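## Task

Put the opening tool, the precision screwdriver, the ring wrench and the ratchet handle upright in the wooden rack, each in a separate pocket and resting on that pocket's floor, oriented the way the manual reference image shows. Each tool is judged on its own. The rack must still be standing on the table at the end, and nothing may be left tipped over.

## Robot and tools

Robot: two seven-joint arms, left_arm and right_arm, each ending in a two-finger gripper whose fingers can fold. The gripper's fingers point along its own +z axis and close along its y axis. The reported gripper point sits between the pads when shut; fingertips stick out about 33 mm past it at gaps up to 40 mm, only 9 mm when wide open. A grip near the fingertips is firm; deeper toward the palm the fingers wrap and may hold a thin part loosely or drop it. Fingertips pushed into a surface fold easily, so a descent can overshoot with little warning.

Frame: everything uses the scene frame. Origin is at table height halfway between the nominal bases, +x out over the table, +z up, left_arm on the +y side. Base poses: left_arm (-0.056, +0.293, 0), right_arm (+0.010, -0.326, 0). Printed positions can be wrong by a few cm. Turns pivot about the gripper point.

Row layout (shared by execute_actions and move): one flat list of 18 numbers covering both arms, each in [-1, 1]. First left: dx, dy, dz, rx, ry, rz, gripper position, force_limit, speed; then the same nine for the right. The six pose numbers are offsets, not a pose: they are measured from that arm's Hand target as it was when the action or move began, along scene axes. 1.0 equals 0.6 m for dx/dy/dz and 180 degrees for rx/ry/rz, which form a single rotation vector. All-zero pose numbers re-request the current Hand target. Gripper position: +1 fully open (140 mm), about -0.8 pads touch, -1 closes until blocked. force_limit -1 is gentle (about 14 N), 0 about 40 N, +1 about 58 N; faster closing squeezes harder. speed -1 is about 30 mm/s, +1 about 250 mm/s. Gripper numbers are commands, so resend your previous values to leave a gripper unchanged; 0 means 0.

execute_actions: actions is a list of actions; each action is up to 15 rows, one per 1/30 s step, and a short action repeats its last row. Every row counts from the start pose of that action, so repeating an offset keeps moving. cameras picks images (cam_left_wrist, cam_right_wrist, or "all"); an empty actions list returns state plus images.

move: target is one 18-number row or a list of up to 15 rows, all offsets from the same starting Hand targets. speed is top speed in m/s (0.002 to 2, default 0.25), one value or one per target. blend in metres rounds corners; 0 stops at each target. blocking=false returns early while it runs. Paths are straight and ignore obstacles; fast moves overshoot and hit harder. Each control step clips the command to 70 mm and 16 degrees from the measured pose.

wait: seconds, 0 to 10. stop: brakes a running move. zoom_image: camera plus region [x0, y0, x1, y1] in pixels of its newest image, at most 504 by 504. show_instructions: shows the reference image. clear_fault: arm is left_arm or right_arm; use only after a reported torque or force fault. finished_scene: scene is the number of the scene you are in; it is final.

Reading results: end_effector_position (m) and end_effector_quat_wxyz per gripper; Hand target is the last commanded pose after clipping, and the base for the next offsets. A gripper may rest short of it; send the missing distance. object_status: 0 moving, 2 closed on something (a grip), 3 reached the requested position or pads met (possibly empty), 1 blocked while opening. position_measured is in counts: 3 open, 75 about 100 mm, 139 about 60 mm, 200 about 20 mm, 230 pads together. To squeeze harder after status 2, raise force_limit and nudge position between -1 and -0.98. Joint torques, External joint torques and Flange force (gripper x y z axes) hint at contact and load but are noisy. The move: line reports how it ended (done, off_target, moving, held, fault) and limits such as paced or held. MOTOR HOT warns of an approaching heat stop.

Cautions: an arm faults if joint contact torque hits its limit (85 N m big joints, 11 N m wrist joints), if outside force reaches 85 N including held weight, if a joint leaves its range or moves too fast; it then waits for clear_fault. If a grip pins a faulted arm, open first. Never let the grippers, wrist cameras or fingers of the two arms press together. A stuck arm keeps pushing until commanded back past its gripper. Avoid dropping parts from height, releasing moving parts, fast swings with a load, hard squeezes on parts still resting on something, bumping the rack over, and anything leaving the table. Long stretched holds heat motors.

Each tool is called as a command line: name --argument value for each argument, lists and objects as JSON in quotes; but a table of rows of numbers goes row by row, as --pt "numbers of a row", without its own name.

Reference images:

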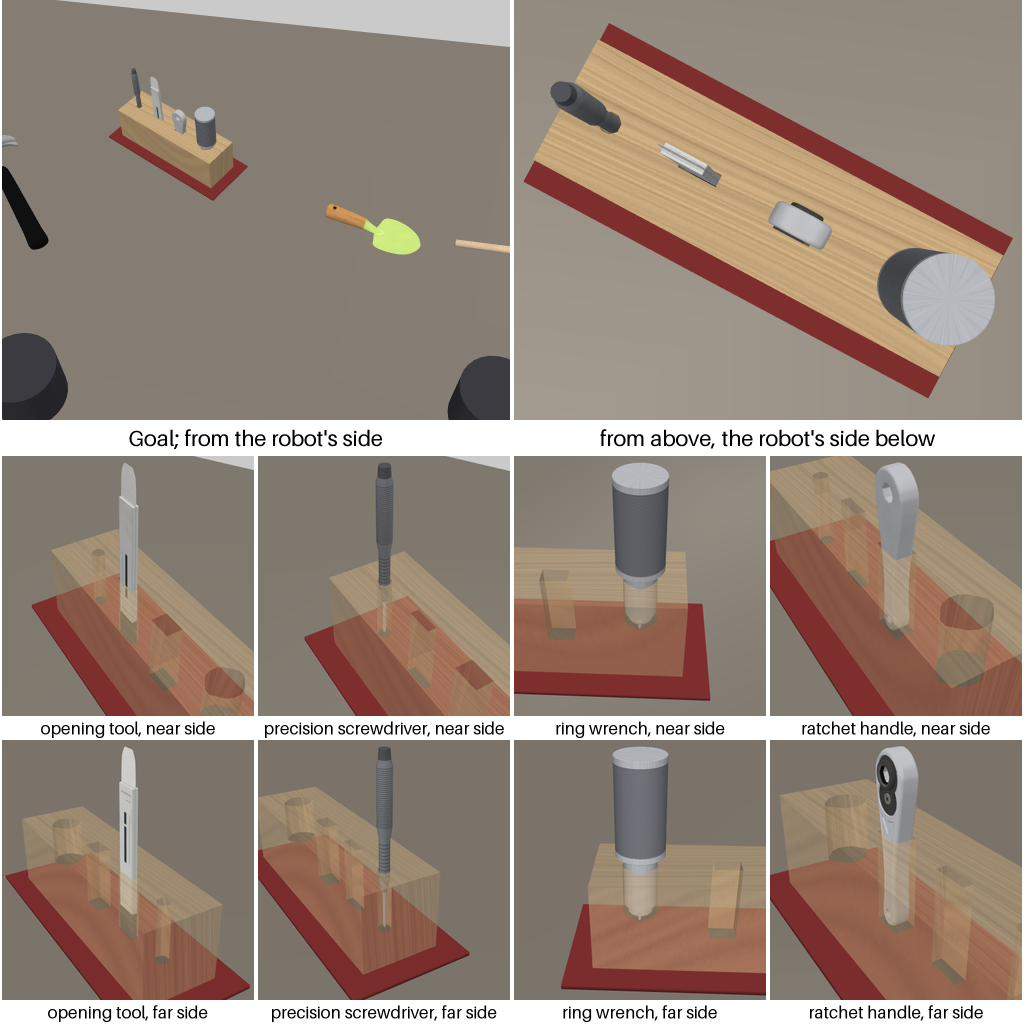

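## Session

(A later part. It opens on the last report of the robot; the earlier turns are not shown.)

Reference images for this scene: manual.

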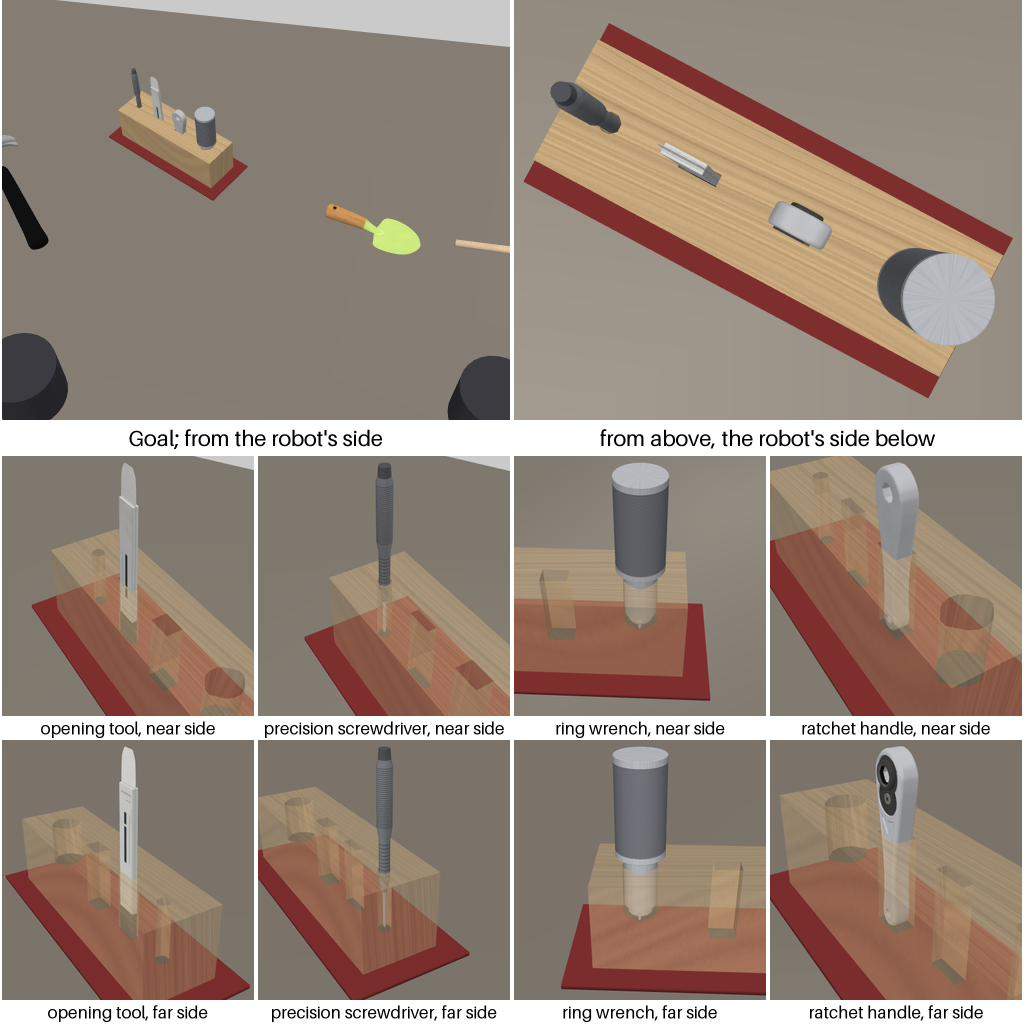

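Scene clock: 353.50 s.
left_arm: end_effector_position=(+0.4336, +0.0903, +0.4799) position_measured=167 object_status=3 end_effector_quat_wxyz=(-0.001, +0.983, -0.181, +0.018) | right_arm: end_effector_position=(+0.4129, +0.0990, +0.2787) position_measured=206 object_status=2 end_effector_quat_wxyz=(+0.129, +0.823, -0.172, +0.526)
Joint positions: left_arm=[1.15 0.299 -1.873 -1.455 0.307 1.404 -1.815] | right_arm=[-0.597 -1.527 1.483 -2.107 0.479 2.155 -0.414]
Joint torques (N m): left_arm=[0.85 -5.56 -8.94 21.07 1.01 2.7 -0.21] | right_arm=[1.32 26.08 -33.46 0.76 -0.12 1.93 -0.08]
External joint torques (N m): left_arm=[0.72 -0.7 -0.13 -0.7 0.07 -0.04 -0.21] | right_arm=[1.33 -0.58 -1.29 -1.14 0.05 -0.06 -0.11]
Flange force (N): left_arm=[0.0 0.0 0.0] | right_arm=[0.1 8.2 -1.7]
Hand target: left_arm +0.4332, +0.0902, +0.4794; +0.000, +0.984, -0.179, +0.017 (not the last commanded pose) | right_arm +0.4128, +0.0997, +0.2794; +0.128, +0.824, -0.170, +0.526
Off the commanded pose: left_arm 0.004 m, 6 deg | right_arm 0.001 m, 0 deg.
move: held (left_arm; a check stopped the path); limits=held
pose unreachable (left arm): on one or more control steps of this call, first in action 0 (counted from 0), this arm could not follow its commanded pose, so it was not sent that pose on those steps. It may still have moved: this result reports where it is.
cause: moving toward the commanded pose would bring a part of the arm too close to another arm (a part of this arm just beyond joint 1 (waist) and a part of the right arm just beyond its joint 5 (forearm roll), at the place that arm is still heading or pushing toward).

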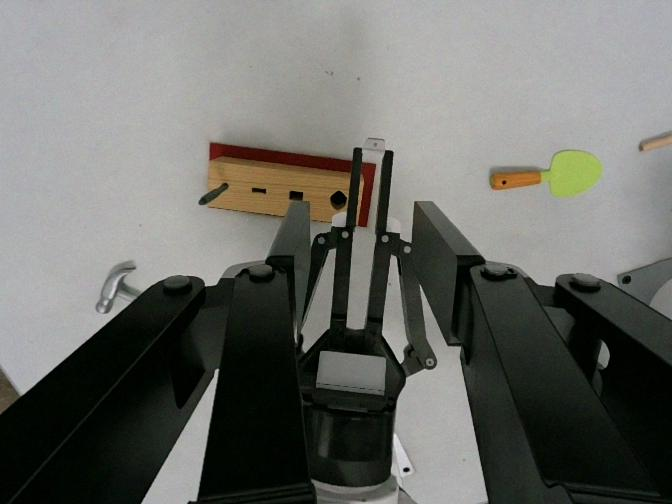

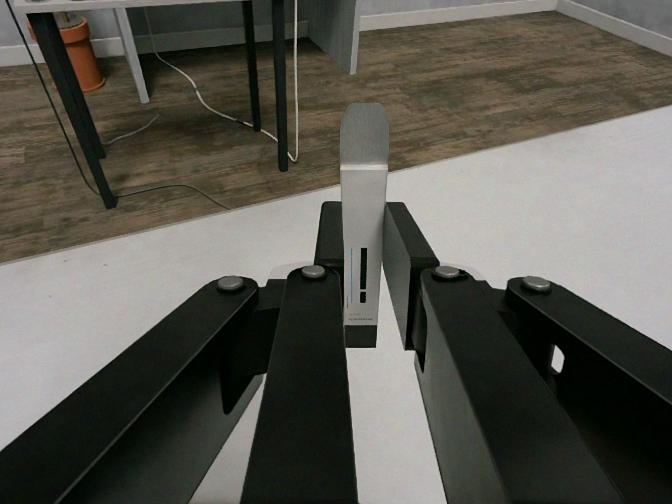

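move --pt "0 0 0 0 0 0 -0.3 -0.2 0 0 -0.133 0 0 0 0 -1 -0.2 -1" --pt "0.0255 -0.168 -0.1 0.0022 0.0106 -0.0166 -0.3 -0.2 0 0 -0.133 0 0 0 0 -1 -0.2 -1" --speed 0.15 --cameras '["cam_left_wrist"]'

Scene clock: 364.57 s.
left_arm: end_effector_position=(+0.4485, -0.0114, +0.4193) position_measured=167 object_status=3 end_effector_quat_wxyz=(+0.001, +0.978, -0.208, +0.000) | right_arm: end_effector_position=(+0.4127, +0.0192, +0.2785) position_measured=206 object_status=2 end_effector_quat_wxyz=(+0.128, +0.823, -0.173, +0.525)
Joint positions: left_arm=[0.458 0.342 -1.321 -1.383 0.33 1.478 -1.903] | right_arm=[-0.459 -1.507 1.477 -2.382 0.492 2.287 -0.47]
Joint velocities: left_arm=[-0.001 -0.001 0 0 0.001 -0.002 -0.007] | right_arm=[within noise]
Joint torques (N m): left_arm=[0.71 -24.3 -8.79 22.56 1.01 2.39 -0.11] | right_arm=[1.28 19.93 -30.48 1.7 0.14 2.22 -0.19]
External joint torques (N m): left_arm=[0.66 -0.92 1.02 0.29 0.11 -0.25 -0.11] | right_arm=[1.25 -0.59 -1.06 -1.15 -0.13 0.1 -0.22]
Flange force (N): left_arm=[0.0 0.0 0.0] | right_arm=[0.4 7.7 -2.3]
Hand target: left_arm +0.4485, -0.0106, +0.4194; +0.000, +0.979, -0.205, +0.000 | right_arm +0.4128, +0.0199, +0.2794; +0.128, +0.824, -0.170, +0.526
Off the commanded pose: left_arm 0.001 m, 0 deg | right_arm 0.001 m, 0 deg.
move: done
Images, in order (width x height): cam_left_wrist 672x504.

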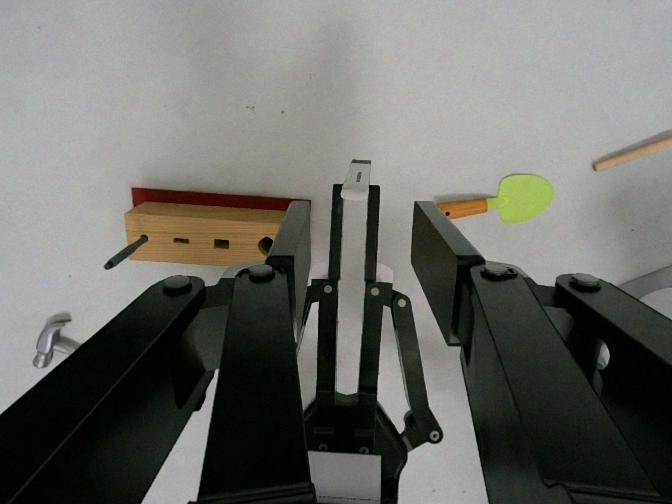

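move --pt "-0.001 -0.004 0 0 0 -0.019 -0.3 -0.2 0 0 0 0 0.0104 -0.002 -0.0139 -1 -0.2 -1" --pt "-0.001 -0.004 -0.1 0 0 -0.019 -0.3 -0.2 0 0 0 0 0.0104 -0.002 -0.0139 -1 -0.2 -1" --speed 0.1 --cameras '["all"]'

Scene clock: 377.20 s.
left_arm: end_effector_position=(+0.4478, -0.0125, +0.3598) position_measured=167 object_status=3 end_effector_quat_wxyz=(-0.001, +0.973, -0.233, +0.000) | right_arm: end_effector_position=(+0.4129, +0.0205, +0.2795) position_measured=206 object_status=2 end_effector_quat_wxyz=(+0.127, +0.821, -0.193, +0.523)
Joint positions: left_arm=[0.576 0.331 -1.392 -1.582 0.329 1.638 -1.866] | right_arm=[-0.479 -1.517 1.47 -2.353 0.496 2.25 -0.444]
Joint velocities: left_arm=[0.001 0.001 0 0 0 0.005 0] | right_arm=[within noise]
Joint torques (N m): left_arm=[1.3 -20.58 -10.06 22.82 0.99 2.94 0.1] | right_arm=[0.32 20.02 -30.9 2.62 0.44 1.8 0.16]
External joint torques (N m): left_arm=[1.37 -0.74 0.29 -0.58 0.08 0.3 0.1] | right_arm=[0.32 -1.12 -1.08 -0.07 0.28 -0.34 0.13]
Flange force (N): left_arm=[0.0 0.0 0.0] | right_arm=[0.4 1.5 -2.7]
Hand target: left_arm +0.4479, -0.0130, +0.3594; +0.000, +0.972, -0.234, +0.000 | right_arm +0.4128, +0.0199, +0.2794; +0.126, +0.820, -0.197, +0.522
Off the commanded pose: left_arm 0.001 m, 0 deg | right_arm 0.001 m, 0 deg.
move: done

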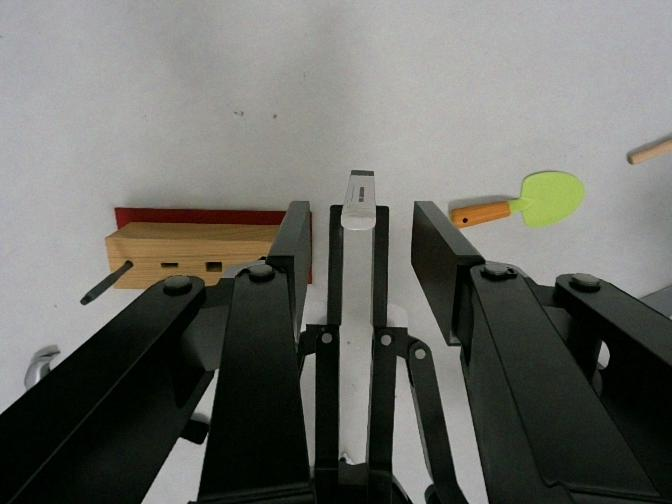

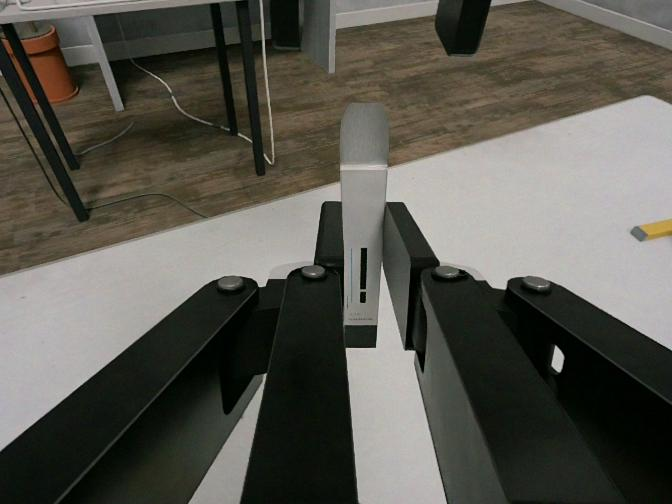

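move --pt "0 0 -0.0433 0 0 0 -0.3 -0.2 0 0 0 0 0 0 0 -1 -0.2 -1" --pt "0 0 -0.0433 0 0 0 -0.65 -0.2 -1 0 0 0 0 0 0 -1 -0.2 -1" --speed 0.05 --cameras '["all"]'

Scene clock: 382.03 s.
left_arm: end_effector_position=(+0.4480, -0.0128, +0.3336) position_measured=210 object_status=3 end_effector_quat_wxyz=(+0.000, +0.972, -0.234, -0.001) | right_arm: end_effector_position=(+0.4129, +0.0201, +0.2794) position_measured=206 object_status=2 end_effector_quat_wxyz=(+0.127, +0.821, -0.193, +0.522)
Joint positions: left_arm=[0.602 0.331 -1.397 -1.656 0.329 1.706 -1.866] | right_arm=[-0.479 -1.517 1.47 -2.353 0.496 2.249 -0.443]
Joint torques (N m): left_arm=[1.08 -20.16 -9.83 23.02 0.9 2.83 -0.01] | right_arm=[0.36 20.14 -30.79 2.64 0.42 1.92 0.16]
External joint torques (N m): left_arm=[0.91 -1.22 0.42 -0.63 -0.01 0.19 -0.01] | right_arm=[0.29 -0.95 -1.11 -0.07 0.27 -0.21 0.13]
Flange force (N): left_arm=[0.0 0.0 0.0] | right_arm=[0.7 1.5 -2.3]
Hand target: left_arm +0.4479, -0.0130, +0.3334; +0.000, +0.972, -0.234, +0.000 | right_arm +0.4128, +0.0199, +0.2794; +0.126, +0.820, -0.197, +0.522
Off the commanded pose: left_arm 0.000 m, 0 deg | right_arm 0.000 m, 0 deg.
move: done

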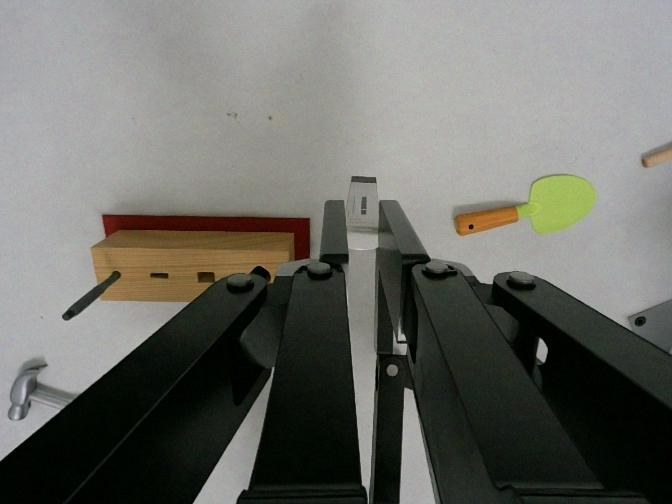

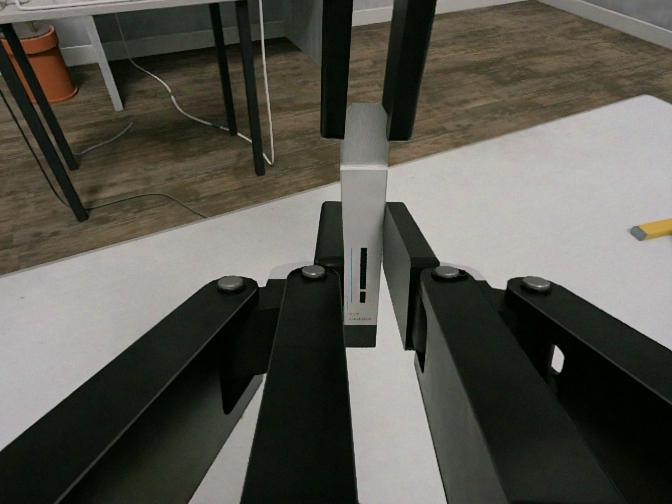

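move --pt "0 0 -0.0225 0 0 0 -0.65 -0.2 -1 0 0 0 0 0 0 -1 -0.2 -1" --pt "0 0 -0.0225 0 0 0 -1 -0.2 -1 0 0 0 0 0 0 -1 -0.2 -1" --speed 0.05 --cameras '[]'

wait --seconds 0.6 --cameras '["all"]'

Scene clock: 386.37 s.
left_arm: end_effector_position=(+0.4501, -0.0174, +0.3253) position_measured=210 object_status=2 end_effector_quat_wxyz=(+0.003, +0.972, -0.236, +0.006) | right_arm: end_effector_position=(+0.4111, +0.0187, +0.2733) position_measured=206 object_status=2 end_effector_quat_wxyz=(+0.128, +0.823, -0.197, +0.517)
Joint positions: left_arm=[0.607 0.328 -1.398 -1.684 0.329 1.747 -1.866] | right_arm=[-0.479 -1.519 1.476 -2.353 0.509 2.239 -0.443]
Joint torques (N m): left_arm=[1.44 -18.46 -7.74 19.09 0.96 1.86 -0.06] | right_arm=[0.06 17.89 -34.92 2.54 -0.95 3.06 0.02]
External joint torques (N m): left_arm=[1.17 0.12 2.36 -4.72 0.04 -0.82 -0.06] | right_arm=[-0.01 -3.29 -5.18 -0.03 -1.08 0.92 -0.01]
Flange force (N): left_arm=[0.0 0.0 0.0] | right_arm=[8.1 2.6 -5.6]
Hand target: left_arm +0.4479, -0.0130, +0.3199; +0.000, +0.972, -0.234, +0.000 | right_arm +0.4128, +0.0199, +0.2794; +0.126, +0.820, -0.197, +0.522
Off the commanded pose: left_arm 0.007 m, 1 deg | right_arm 0.006 m, 1 deg.
move: off_target (left_arm, right_arm); target 2's new numbers were sent with left_arm's hand 0.007 m and 1 deg from that target
No camera images: "cameras" was empty.

Scene clock: 386.97 s.
left_arm: end_effector_position=(+0.4501, -0.0174, +0.3253) position_measured=210 object_status=2 end_effector_quat_wxyz=(+0.003, +0.972, -0.236, +0.006) | right_arm: end_effector_position=(+0.4111, +0.0187, +0.2733) position_measured=206 object_status=2 end_effector_quat_wxyz=(+0.128, +0.823, -0.197, +0.517)
Joint positions: left_arm=[0.607 0.328 -1.398 -1.684 0.329 1.747 -1.866] | right_arm=[-0.479 -1.519 1.476 -2.353 0.509 2.239 -0.443]
Joint torques (N m): left_arm=[1.38 -18.41 -7.73 19.07 0.96 1.9 -0.07] | right_arm=[0.02 17.78 -35.03 2.67 -0.98 3.06 0.03]
External joint torques (N m): left_arm=[1.25 0.31 2.52 -4.73 0.04 -0.79 -0.07] | right_arm=[0.14 -3.33 -5.32 0.26 -1.1 0.94 0]
Flange force (N): left_arm=[0.0 0.0 0.0] | right_arm=[8.3 2.1 -6.2]
Hand target: left_arm +0.4479, -0.0130, +0.3199; +0.000, +0.972, -0.234, +0.000 | right_arm +0.4128, +0.0199, +0.2794; +0.126, +0.820, -0.197, +0.522
Tool commands: left_gripper/position=-1.0 left_gripper/force_limit=-0.2 left_gripper/speed=-1.0 right_gripper/position=-1.0 right_gripper/force_limit=-0.2 right_gripper/speed=-1.0
Off the commanded pose: left_arm 0.007 m, 1 deg | right_arm 0.006 m, 1 deg.
wait: 0.60 s; at rest by 0.17 s

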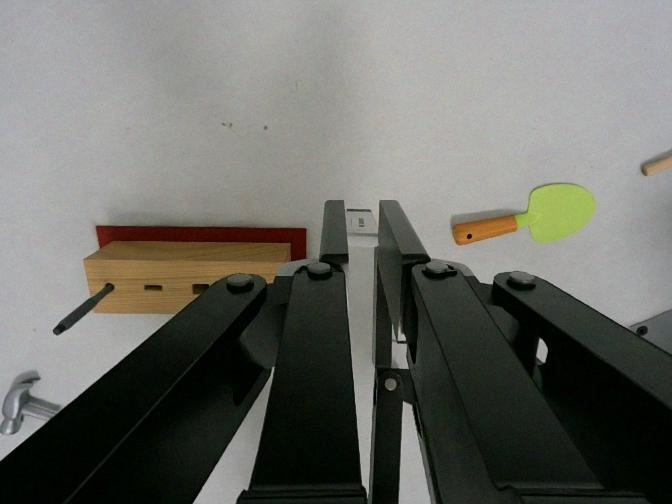

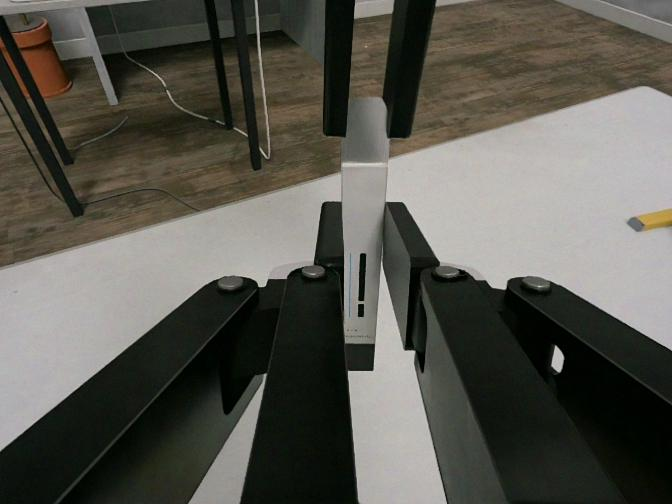

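move --pt "0 0 0.01 0 0 0 -1 -0.2 -1 0 0 0 0 0 0 -1 -0.2 -1" --pt "0 0 0.01 0 0 0 -0.45 -0.2 -1 0 0 0 0 0 0 -1 -0.2 -1" --pt "0 0 -0.004 0 0 0 -0.45 -0.2 -1 0 0 0 0 0 0 -1 -0.2 -1" --speed 0.04 --cameras '["all"]'

Scene clock: 392.17 s.
left_arm: end_effector_position=(+0.4469, -0.0140, +0.3184) position_measured=186 object_status=3 end_effector_quat_wxyz=(-0.001, +0.972, -0.236, +0.000) | right_arm: end_effector_position=(+0.4118, +0.0198, +0.2778) position_measured=206 object_status=2 end_effector_quat_wxyz=(+0.126, +0.821, -0.198, +0.520)
Joint positions: left_arm=[0.607 0.328 -1.394 -1.697 0.329 1.746 -1.866] | right_arm=[-0.48 -1.525 1.469 -2.351 0.509 2.239 -0.443]
Joint velocities: left_arm=[0.001 0 -0.001 0.001 -0.001 0.004 -0.001] | right_arm=[within noise]
Joint torques (N m): left_arm=[1.47 -19.61 -9.27 23.15 0.97 2.83 -0.08] | right_arm=[0.22 19.73 -30.85 1.71 0.12 2.24 0]
External joint torques (N m): left_arm=[1.31 -0.98 0.93 -0.61 0.07 0.2 -0.08] | right_arm=[0.33 -1.47 -1.03 -0.75 -0.01 0.09 -0.03]
Flange force (N): left_arm=[0.0 0.0 0.0] | right_arm=[0.6 4.1 -1.2]
Hand target: left_arm +0.4479, -0.0130, +0.3175; +0.000, +0.972, -0.234, +0.000 | right_arm +0.4128, +0.0199, +0.2794; +0.126, +0.820, -0.197, +0.522
Off the commanded pose: left_arm 0.002 m, 0 deg | right_arm 0.002 m, 0 deg.
move: done; target 2's new numbers were sent with left_arm's hand 0.004 m and 1 deg from that target

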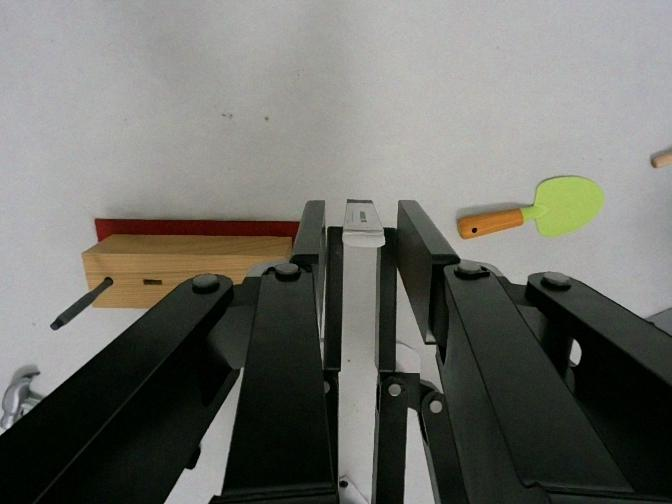

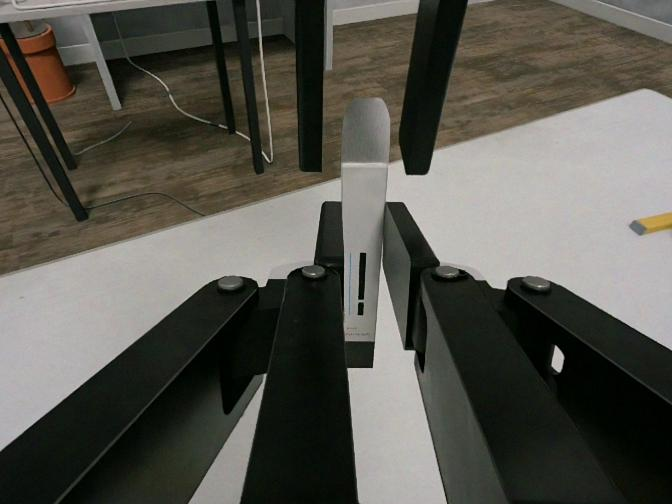

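move --pt "-0.0008 -0.0017 0 0 0 0 -0.45 -0.2 -1 0 0 0 0 0 0 -1 -0.2 -1" --pt "-0.0008 -0.0017 0 0 0 0 -1 -0.2 -1 0 0 0 0 0 0 -1 -0.2 -1" --speed 0.05 --cameras '[]'

wait --seconds 0.8 --cameras '["all"]'

Scene clock: 396.83 s.
left_arm: end_effector_position=(+0.4472, -0.0145, +0.3183) position_measured=207 object_status=0 end_effector_quat_wxyz=(+0.000, +0.972, -0.236, +0.000) | right_arm: end_effector_position=(+0.4120, +0.0202, +0.2780) position_measured=206 object_status=2 end_effector_quat_wxyz=(+0.125, +0.821, -0.197, +0.521)
Joint positions: left_arm=[0.606 0.328 -1.392 -1.697 0.329 1.748 -1.866] | right_arm=[-0.48 -1.525 1.469 -2.351 0.509 2.241 -0.443]
Joint torques (N m): left_arm=[1.14 -19.21 -9.06 22.78 1 2.71 -0.15] | right_arm=[0.3 19.82 -31.22 1.65 -0.21 2.38 -0.03]
External joint torques (N m): left_arm=[0.84 -0.58 1.03 -1.09 0.08 0.06 -0.15] | right_arm=[0.39 -1.39 -1.41 -0.79 -0.35 0.24 -0.06]
Flange force (N): left_arm=[0.0 0.0 0.0] | right_arm=[1.5 4.5 -1.6]
Hand target: left_arm +0.4474, -0.0140, +0.3175; +0.000, +0.972, -0.234, +0.000 | right_arm +0.4128, +0.0199, +0.2794; +0.126, +0.820, -0.197, +0.522
Off the commanded pose: left_arm 0.001 m, 0 deg | right_arm 0.002 m, 0 deg.
move: done
No camera images: "cameras" was empty.

Scene clock: 397.63 s.
left_arm: end_effector_position=(+0.4472, -0.0145, +0.3183) position_measured=207 object_status=2 end_effector_quat_wxyz=(+0.000, +0.972, -0.236, +0.000) | right_arm: end_effector_position=(+0.4120, +0.0202, +0.2780) position_measured=206 object_status=2 end_effector_quat_wxyz=(+0.125, +0.821, -0.197, +0.521)
Joint positions: left_arm=[0.606 0.328 -1.392 -1.697 0.329 1.748 -1.866] | right_arm=[-0.48 -1.525 1.469 -2.351 0.509 2.241 -0.443]
Joint torques (N m): left_arm=[1.14 -19.18 -9.02 22.8 1 2.71 -0.14] | right_arm=[0.31 19.82 -31.22 1.61 -0.22 2.36 -0.05]
External joint torques (N m): left_arm=[0.94 -0.5 1.16 -1.05 0.09 0.06 -0.14] | right_arm=[0.41 -1.36 -1.49 -0.77 -0.36 0.24 -0.08]
Flange force (N): left_arm=[0.0 0.0 0.0] | right_arm=[1.7 4.5 -1.8]
Hand target: left_arm +0.4474, -0.0140, +0.3175; +0.000, +0.972, -0.234, +0.000 | right_arm +0.4128, +0.0199, +0.2794; +0.126, +0.820, -0.197, +0.522
Tool commands: left_gripper/position=-1.0 left_gripper/force_limit=-0.2 left_gripper/speed=-1.0 right_gripper/position=-1.0 right_gripper/force_limit=-0.2 right_gripper/speed=-1.0
Off the commanded pose: left_arm 0.001 m, 0 deg | right_arm 0.002 m, 0 deg.
wait: 0.80 s; at rest by 0.17 s

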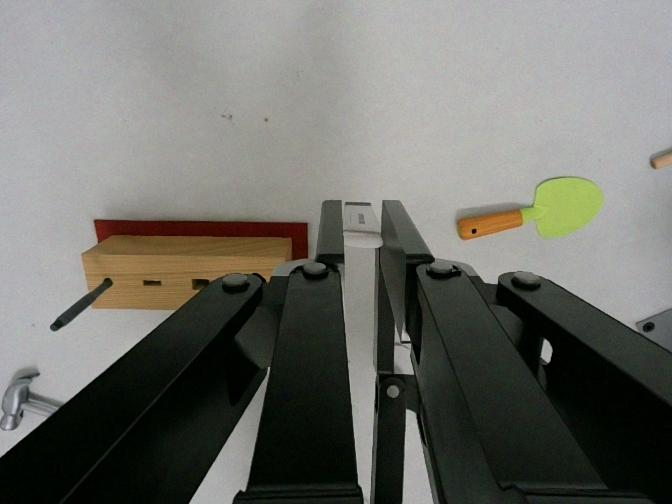

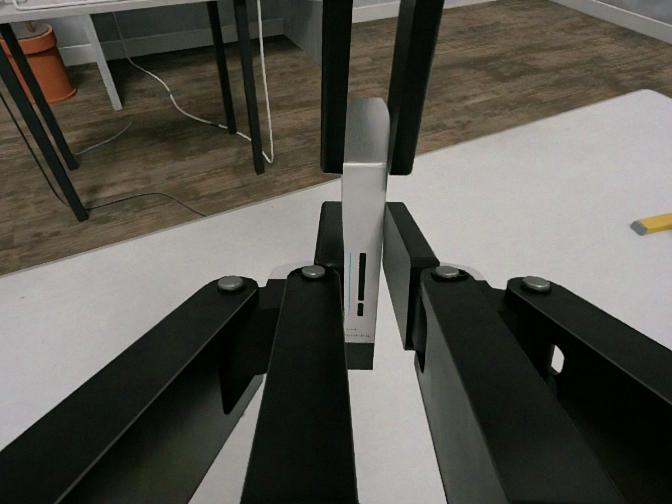

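move --pt "0 0 0 0 0 0 -1 -0.2 -1 0 0 0 0 0 0 -0.45 -0.2 -1" --pt "0 0 0 0 0 0 -1 -0.2 -1 -0.115 0.058 0.06 0 0 0 -0.45 -0.2 -1" --pt "0 0 0 0 0 0 -1 -0.2 -1 -0.22 -0.25 0.15 0 0 0 0 -0.2 0" --speed '[0.05,0.08,0.25]' --cameras '["all"]'

Scene clock: 403.63 s.
left_arm: end_effector_position=(+0.4474, -0.0143, +0.3182) position_measured=207 object_status=2 end_effector_quat_wxyz=(+0.000, +0.972, -0.236, +0.000) | right_arm: end_effector_position=(+0.3849, +0.0397, +0.2966) position_measured=186 object_status=3 end_effector_quat_wxyz=(+0.121, +0.821, -0.189, +0.525)
Joint positions: left_arm=[0.606 0.328 -1.392 -1.697 0.329 1.748 -1.866] | right_arm=[-0.432 -1.537 1.428 -2.315 0.48 2.168 -0.438]
Joint torques (N m): left_arm=[1.1 -19.71 -9.29 23.39 0.97 2.71 -0.14] | right_arm=[0.34 20.85 -30.22 1.67 -0.01 2.12 0.01]
External joint torques (N m): left_arm=[0.92 -1.01 0.91 -0.45 0.06 0.06 -0.14] | right_arm=[0.34 -1.02 -0.24 -1.05 0.08 -0.01 -0.02]
Flange force (N): left_arm=[0.0 0.0 0.0] | right_arm=[-0.8 4.9 0.3]
Hand target: left_arm +0.4474, -0.0140, +0.3175; +0.000, +0.972, -0.234, +0.000 | right_arm +0.3856, +0.0397, +0.2962; +0.121, +0.821, -0.189, +0.525 (not the last commanded pose)
Tool commands: left_gripper/position=-1.0 left_gripper/force_limit=-0.2 left_gripper/speed=-1.0 right_gripper/position=-0.45 right_gripper/force_limit=-0.2 right_gripper/speed=-1.0
Off the commanded pose: left_arm 0.001 m, 0 deg | right_arm 0.212 m, 1 deg.
move: held (right_arm; a check stopped the path); path passed 1 of 3 targets; target 3's new numbers were not sent; limits=held
pose unreachable (right arm): on one or more control steps of this call, first in action 0 (counted from 0), this arm could not follow its commanded pose, so it was not sent that pose on those steps. It may still have moved: this result reports where it is.
cause: moving toward the commanded pose would bring a part of the arm too close to another arm (a part of this arm just beyond joint 5 (forearm roll) and a part of the left arm just beyond its joint 1 (waist), 5 mm apart when this arm was first held).

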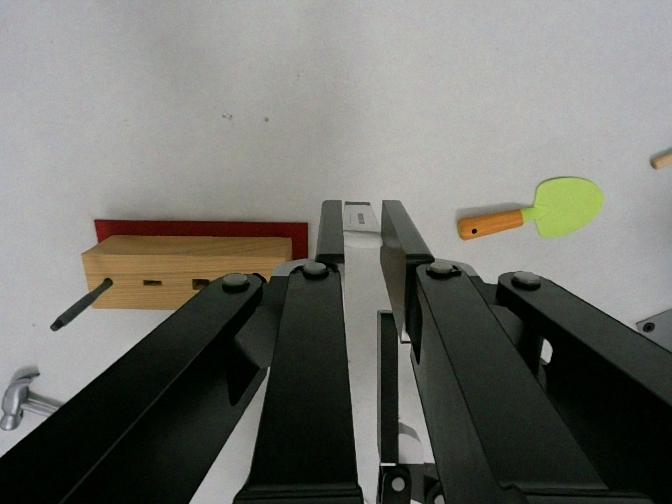

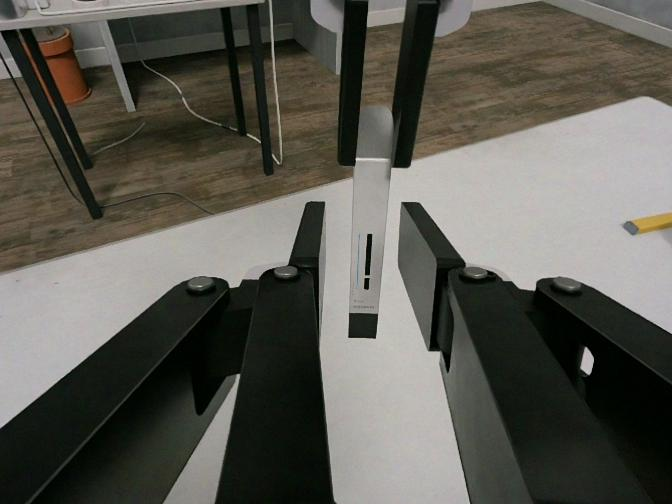

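move --pt "0 0 0.2 0 0 0 -1 -0.2 -1 0 0 0 0 0 0 -0.45 -0.2 -1" --pt "0 0 0.2 0 0 0 -1 -0.2 -1 0 -0.4 0 0 0 0 -0.45 -0.2 -1" --pt "-0.0245 0.4025 0.1 0 0 0 -1 -0.2 -1 0 -0.45 0 0 0 0 -0.45 -0.2 -1" --pt "-0.0245 0.4025 -0.1 0 0 0 -1 -0.2 -1 0.0923 -0.1505 0.2577 0.033 -0.27 -0.252 0.8 1 1" --speed '[0.2,0.3,0.4,0.3]' --blend '[0,0.02,0.02,0]' --cameras '["cam_right_wrist"]'

Scene clock: 415.23 s.
left_arm: end_effector_position=(+0.4325, +0.2268, +0.2583) position_measured=207 object_status=2 end_effector_quat_wxyz=(+0.001, +0.972, -0.236, +0.000) | right_arm: end_effector_position=(+0.4415, -0.0500, +0.4513) position_measured=28 object_status=0 end_effector_quat_wxyz=(+0.182, +0.413, -0.536, +0.713)
Joint positions: left_arm=[1.635 0.532 -2.003 -2.157 0.502 1.875 -1.62] | right_arm=[-1.091 -1.783 1.273 -1.723 0.099 1.605 0.344]
Joint torques (N m): left_arm=[1.24 -4.01 -14.11 21.71 0.91 2.85 -0.1] | right_arm=[0.33 33.58 -31.74 -5.01 -2.03 0.32 0.13]
External joint torques (N m): left_arm=[1.19 -1.15 0.62 -0.59 0.06 0.19 -0.1] | right_arm=[0.22 -2.11 -1.3 -0.01 0.32 -0.29 0.17]
Flange force (N): left_arm=[-0.7 -0.3 2.5] | right_arm=[0.4 2.3 -0.2]
Hand target: left_arm +0.4327, +0.2275, +0.2575; +0.000, +0.972, -0.234, +0.000 | right_arm +0.4410, -0.0506, +0.4508; +0.181, +0.411, -0.539, +0.713
Off the commanded pose: left_arm 0.001 m, 0 deg | right_arm 0.001 m, 0 deg.
joint sent to its limit (right arm) — joint 2 (shoulder), lower limit. The joint targets still meet the commanded pose.
move: done
Images, in order (width x height): cam_right_wrist 672x504.

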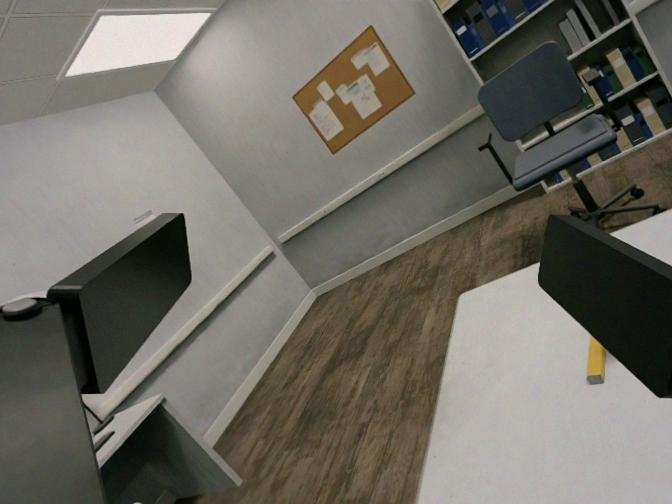

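move --target '[0,0,0,0,0,0,-1,-0.2,-1,0,0,0,0.453,0.270,0.065,0.8,1,1]' --speed 0.6 --cameras '["cam_right_wrist"]'

zoom_image --camera "cam_right_wrist" --region '[290, 290, 400, 400]'

Scene clock: 419.63 s.
left_arm: end_effector_position=(+0.4325, +0.2268, +0.2583) position_measured=207 object_status=2 end_effector_quat_wxyz=(+0.001, +0.972, -0.236, +0.000) | right_arm: end_effector_position=(+0.4432, -0.0490, +0.4496) position_measured=28 object_status=3 end_effector_quat_wxyz=(+0.168, +0.442, -0.562, +0.678)
Joint positions: left_arm=[1.635 0.532 -2.003 -2.157 0.502 1.875 -1.62] | right_arm=[-1.088 -1.71 1.259 -1.706 0.133 1.59 0.336]
Joint torques (N m): left_arm=[1.21 -3.99 -14.11 21.76 0.91 2.86 -0.12] | right_arm=[0.29 33.69 -31.99 -3.99 -2.3 0.85 -0.07]
External joint torques (N m): left_arm=[1.1 -1.17 0.57 -0.56 0.06 0.21 -0.12] | right_arm=[0.17 -2.3 -1.29 -0.63 0.01 -0.05 -0.03]
Flange force (N): left_arm=[-0.3 -0.2 2.5] | right_arm=[1.9 4.5 2.6]
Hand target: left_arm +0.4327, +0.2275, +0.2575; +0.000, +0.972, -0.234, +0.000 | right_arm +0.4435, -0.0491, +0.4506; +0.167, +0.441, -0.562, +0.680 (not the last commanded pose)
Off the commanded pose: left_arm 0.001 m, 0 deg | right_arm 0.003 m, 90 deg.
move: held (right_arm; a check stopped the path); limits=held
pose unreachable (right arm): on one or more control steps of this call, first in action 0 (counted from 0), this arm could not follow its commanded pose, so it was not sent that pose on those steps. It may still have moved: this result reports where it is.
cause: moving toward the commanded pose would bring a part of the arm too close to another arm (a part of this arm just beyond joint 6 (wrist pitch) and a part of the left arm just beyond its joint 6 (wrist pitch), 36 mm apart when this arm was first held).
Images, in order (width x height): cam_right_wrist 672x504.

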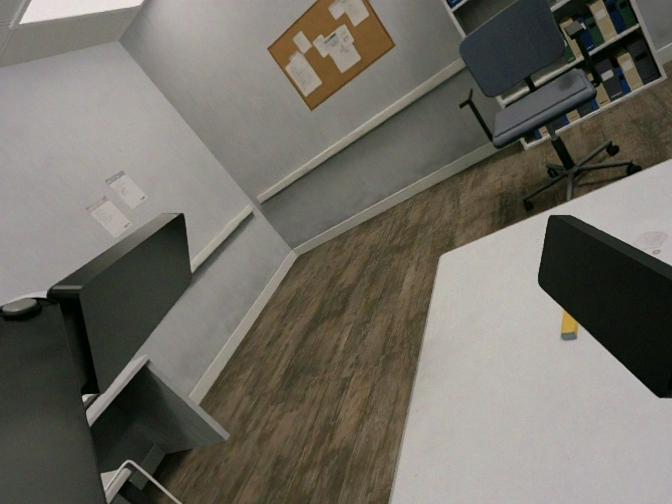

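Scaled by 4.582 from the camera's 672x504 image, which has a finer 960x720 frame.

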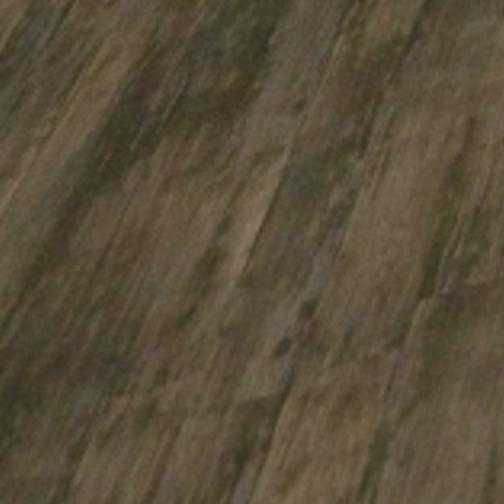

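move --pt "0 0 0 0 0 0 -1 -0.2 -1 0 -0.4 0 0 0 0 0.8 1 1" --pt "0 0 0 0 0 0 -1 -0.2 -1 0 -0.4 0 0.423 0.256 0.06 0.8 1 1" --pt "0 0 0 0 0 0 -1 -0.2 -1 0 -0.05 0 0.423 0.256 0.06 0.8 1 1" --speed '[0.4,0.7,0.4]' --blend 0.03 --cameras '["cam_right_wrist"]'

zoom_image --camera "cam_right_wrist" --region '[290, 290, 400, 400]'

Scene clock: 427.67 s.
left_arm: end_effector_position=(+0.4325, +0.2268, +0.2583) position_measured=207 object_status=2 end_effector_quat_wxyz=(+0.001, +0.972, -0.236, +0.000) | right_arm: end_effector_position=(+0.4448, -0.0799, +0.4505) position_measured=28 object_status=3 end_effector_quat_wxyz=(+0.000, +0.709, -0.705, +0.001)
Joint positions: left_arm=[1.635 0.532 -2.003 -2.157 0.502 1.875 -1.62] | right_arm=[-0.852 -0.405 1.06 -1.63 0.352 1.434 0.225]
Joint velocities: left_arm=[within noise] | right_arm=[-0.001 0.002 0.002 0 -0.001 0.001 0.006]
Joint torques (N m): left_arm=[1.22 -4.04 -14.09 21.74 0.9 2.87 -0.15] | right_arm=[0.36 1.59 -10.6 22.47 1.21 2.19 0.14]
External joint torques (N m): left_arm=[0.91 -1.32 0.42 -0.68 0.04 0.21 -0.15] | right_arm=[0.25 0.06 0.44 0.93 0.46 -0.37 0.14]
Flange force (N): left_arm=[0.0 0.2 2.6] | right_arm=[-2.9 -2.9 -4.2]
Hand target: left_arm +0.4327, +0.2275, +0.2575; +0.000, +0.972, -0.234, +0.000 | right_arm +0.4435, -0.0791, +0.4506; +0.001, +0.707, -0.707, +0.000
Off the commanded pose: left_arm 0.001 m, 0 deg | right_arm 0.002 m, 0 deg.
move: done
Images, in order (width x height): cam_right_wrist 672x504.

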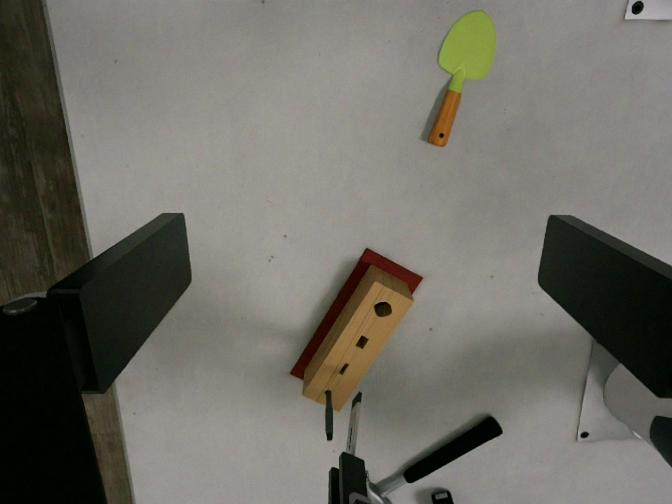

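Scaled by 4.582 from the camera's 672x504 image, which has a finer 960x720 frame.

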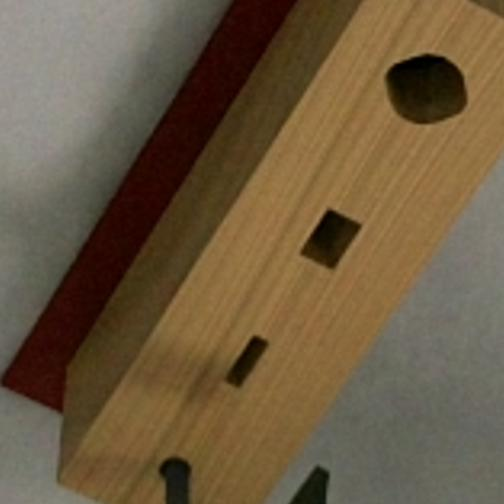

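zoom_image --camera "cam_right_wrist" --region '[310, 350, 400, 500]'

Scaled by 3.360 from the camera's 672x504 image, which has a finer 960x720 frame.

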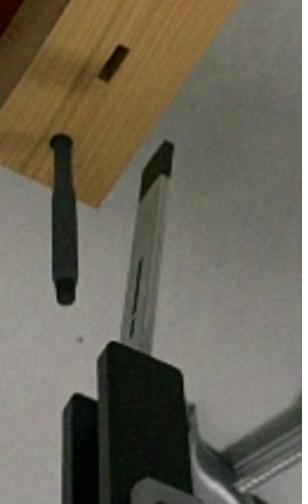

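move --target '[0.0045,-0.005,-0.012,-0.0164,-0.0322,0,-1,-0.2,-1,0,0,0,0,0,0,0.8,1,1]' --speed 0.1 --cameras '["cam_right_wrist"]'

zoom_image --camera "cam_right_wrist" --region '[310, 350, 400, 500]'

Scene clock: 440.53 s.
left_arm: end_effector_position=(+0.4349, +0.2241, +0.2506) position_measured=207 object_status=2 end_effector_quat_wxyz=(+0.015, +0.970, -0.236, +0.054) | right_arm: end_effector_position=(+0.4448, -0.0799, +0.4505) position_measured=28 object_status=3 end_effector_quat_wxyz=(+0.000, +0.709, -0.706, +0.001)
Joint positions: left_arm=[1.743 0.614 -2.076 -2.28 0.568 2.009 -1.654] | right_arm=[-0.852 -0.405 1.06 -1.63 0.352 1.434 0.227]
Joint velocities: left_arm=[0.001 0 0.001 0 0 0.004 -0.002] | right_arm=[within noise]
Joint torques (N m): left_arm=[1.46 -3.22 -15.43 21.32 1.08 3.1 -0.24] | right_arm=[0.88 2.13 -10.8 22.47 0.99 2.19 0.17]
External joint torques (N m): left_arm=[1.3 -1.11 0.16 -0.58 0.22 0.19 -0.24] | right_arm=[0.86 0.54 0.37 0.91 0.25 -0.38 0.17]
Flange force (N): left_arm=[-2.9 0.7 1.8] | right_arm=[-2.7 -2.8 -4.3]
Hand target: left_arm +0.4354, +0.2245, +0.2503; +0.013, +0.971, -0.234, +0.055 | right_arm +0.4435, -0.0791, +0.4506; +0.001, +0.707, -0.707, +0.000
Off the commanded pose: left_arm 0.001 m, 0 deg | right_arm 0.001 m, 0 deg.
move: done
Images, in order (width x height): cam_right_wrist 672x504.

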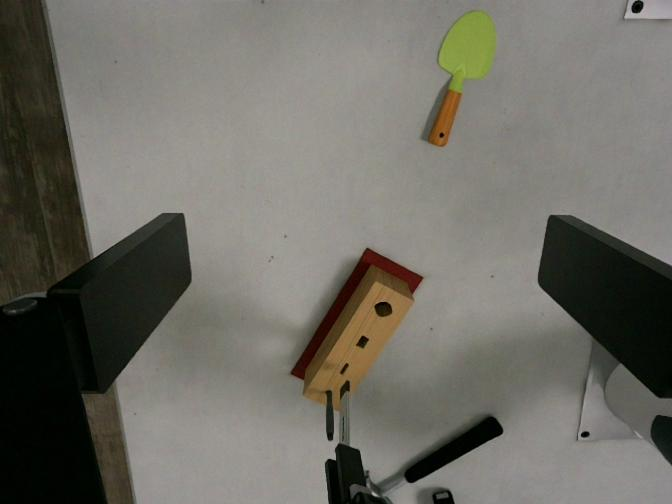

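Scaled by 3.360 from the camera's 672x504 image, which has a finer 960x720 frame.

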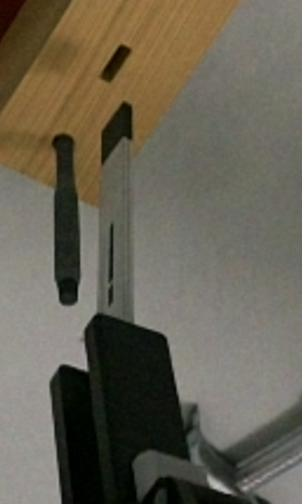

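move --target '[-0.0078,0.004,-0.045,-0.005,-0.0099,0,-1,-0.2,-1,0,0,0,0,0,0,0.8,1,1]' --speed 0.08 --cameras '["cam_right_wrist"]'

zoom_image --camera "cam_right_wrist" --region '[310, 345, 380, 435]'

Scene clock: 447.40 s.
left_arm: end_effector_position=(+0.4303, +0.2263, +0.2237) position_measured=207 object_status=2 end_effector_quat_wxyz=(+0.018, +0.969, -0.235, +0.071) | right_arm: end_effector_position=(+0.4448, -0.0799, +0.4505) position_measured=28 object_status=3 end_effector_quat_wxyz=(+0.000, +0.709, -0.706, +0.001)
Joint positions: left_arm=[1.786 0.632 -2.068 -2.375 0.611 2.114 -1.669] | right_arm=[-0.852 -0.405 1.06 -1.63 0.352 1.434 0.227]
Joint velocities: left_arm=[0.001 0 -0.001 -0.001 0.001 0.005 0] | right_arm=[within noise]
Joint torques (N m): left_arm=[1.51 -2.89 -15.21 20.88 1.12 3.26 -0.23] | right_arm=[0.86 2.07 -10.79 22.42 0.99 2.2 0.14]
External joint torques (N m): left_arm=[1.35 -1.06 0.29 -0.59 0.29 0.26 -0.23] | right_arm=[0.73 0.59 0.26 0.82 0.24 -0.36 0.14]
Flange force (N): left_arm=[-3.1 0.5 2.2] | right_arm=[-2.4 -2.8 -4.1]
Hand target: left_arm +0.4308, +0.2269, +0.2233; +0.017, +0.970, -0.233, +0.072 | right_arm +0.4435, -0.0791, +0.4506; +0.001, +0.707, -0.707, +0.000
Off the commanded pose: left_arm 0.001 m, 0 deg | right_arm 0.001 m, 0 deg.
move: done
Images, in order (width x height): cam_right_wrist 672x504.

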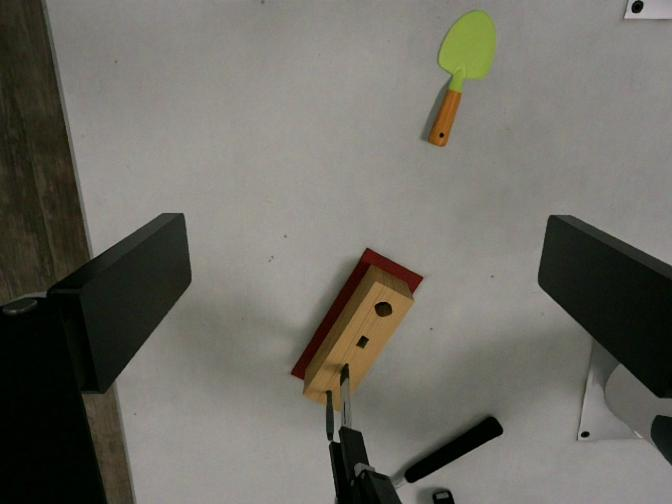

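Scaled by 5.600 from the camera's 672x504 image, which has a finer 960x720 frame.

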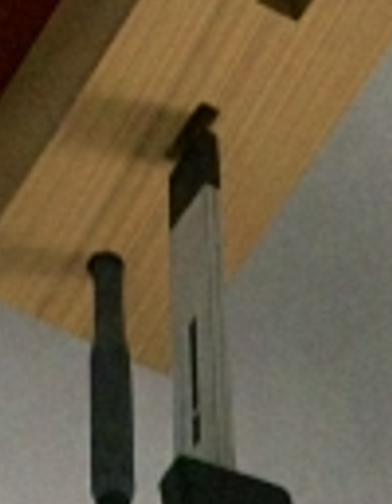

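move --target '[0,0.0015,-0.014,0,0,0,-1,-0.2,-1,0,0,0,0,0,0,0.8,1,1]' --speed 0.04 --cameras '["cam_right_wrist"]'

zoom_image --camera "cam_right_wrist" --region '[320, 345, 370, 395]'

Scene clock: 452.13 s.
left_arm: end_effector_position=(+0.4327, +0.2250, +0.2187) position_measured=207 object_status=2 end_effector_quat_wxyz=(+0.020, +0.969, -0.234, +0.076) | right_arm: end_effector_position=(+0.4448, -0.0799, +0.4505) position_measured=28 object_status=3 end_effector_quat_wxyz=(+0.000, +0.709, -0.706, +0.001)
Joint positions: left_arm=[1.787 0.623 -2.059 -2.386 0.612 2.143 -1.67] | right_arm=[-0.852 -0.405 1.06 -1.63 0.352 1.434 0.227]
Joint velocities: left_arm=[0 -0.002 0 0 0 0.003 0] | right_arm=[within noise]
Joint torques (N m): left_arm=[1.67 -4.12 -13.24 18.8 1.24 2.62 -0.03] | right_arm=[0.86 2.14 -10.76 22.43 1.01 2.2 0.09]
External joint torques (N m): left_arm=[1.64 -2.39 2.26 -2.71 0.41 -0.41 -0.04] | right_arm=[0.89 0.49 0.4 1 0.28 -0.36 0.09]
Flange force (N): left_arm=[-2.5 -1.1 8.7] | right_arm=[-2.7 -2.8 -4.4]
Hand target: left_arm +0.4308, +0.2278, +0.2149; +0.017, +0.970, -0.233, +0.072 | right_arm +0.4435, -0.0791, +0.4506; +0.001, +0.707, -0.707, +0.000
Off the commanded pose: left_arm 0.005 m, 1 deg | right_arm 0.001 m, 0 deg.
move: off_target (left_arm)
Images, in order (width x height): cam_right_wrist 672x504.

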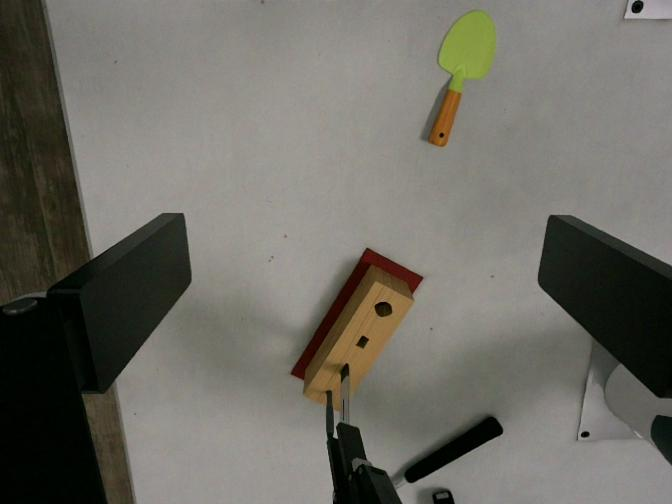

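Scaled by 10.080 from the camera's 672x504 image, which has a finer 960x720 frame.

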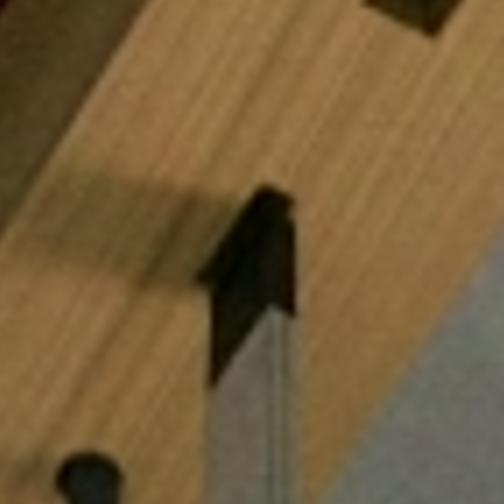

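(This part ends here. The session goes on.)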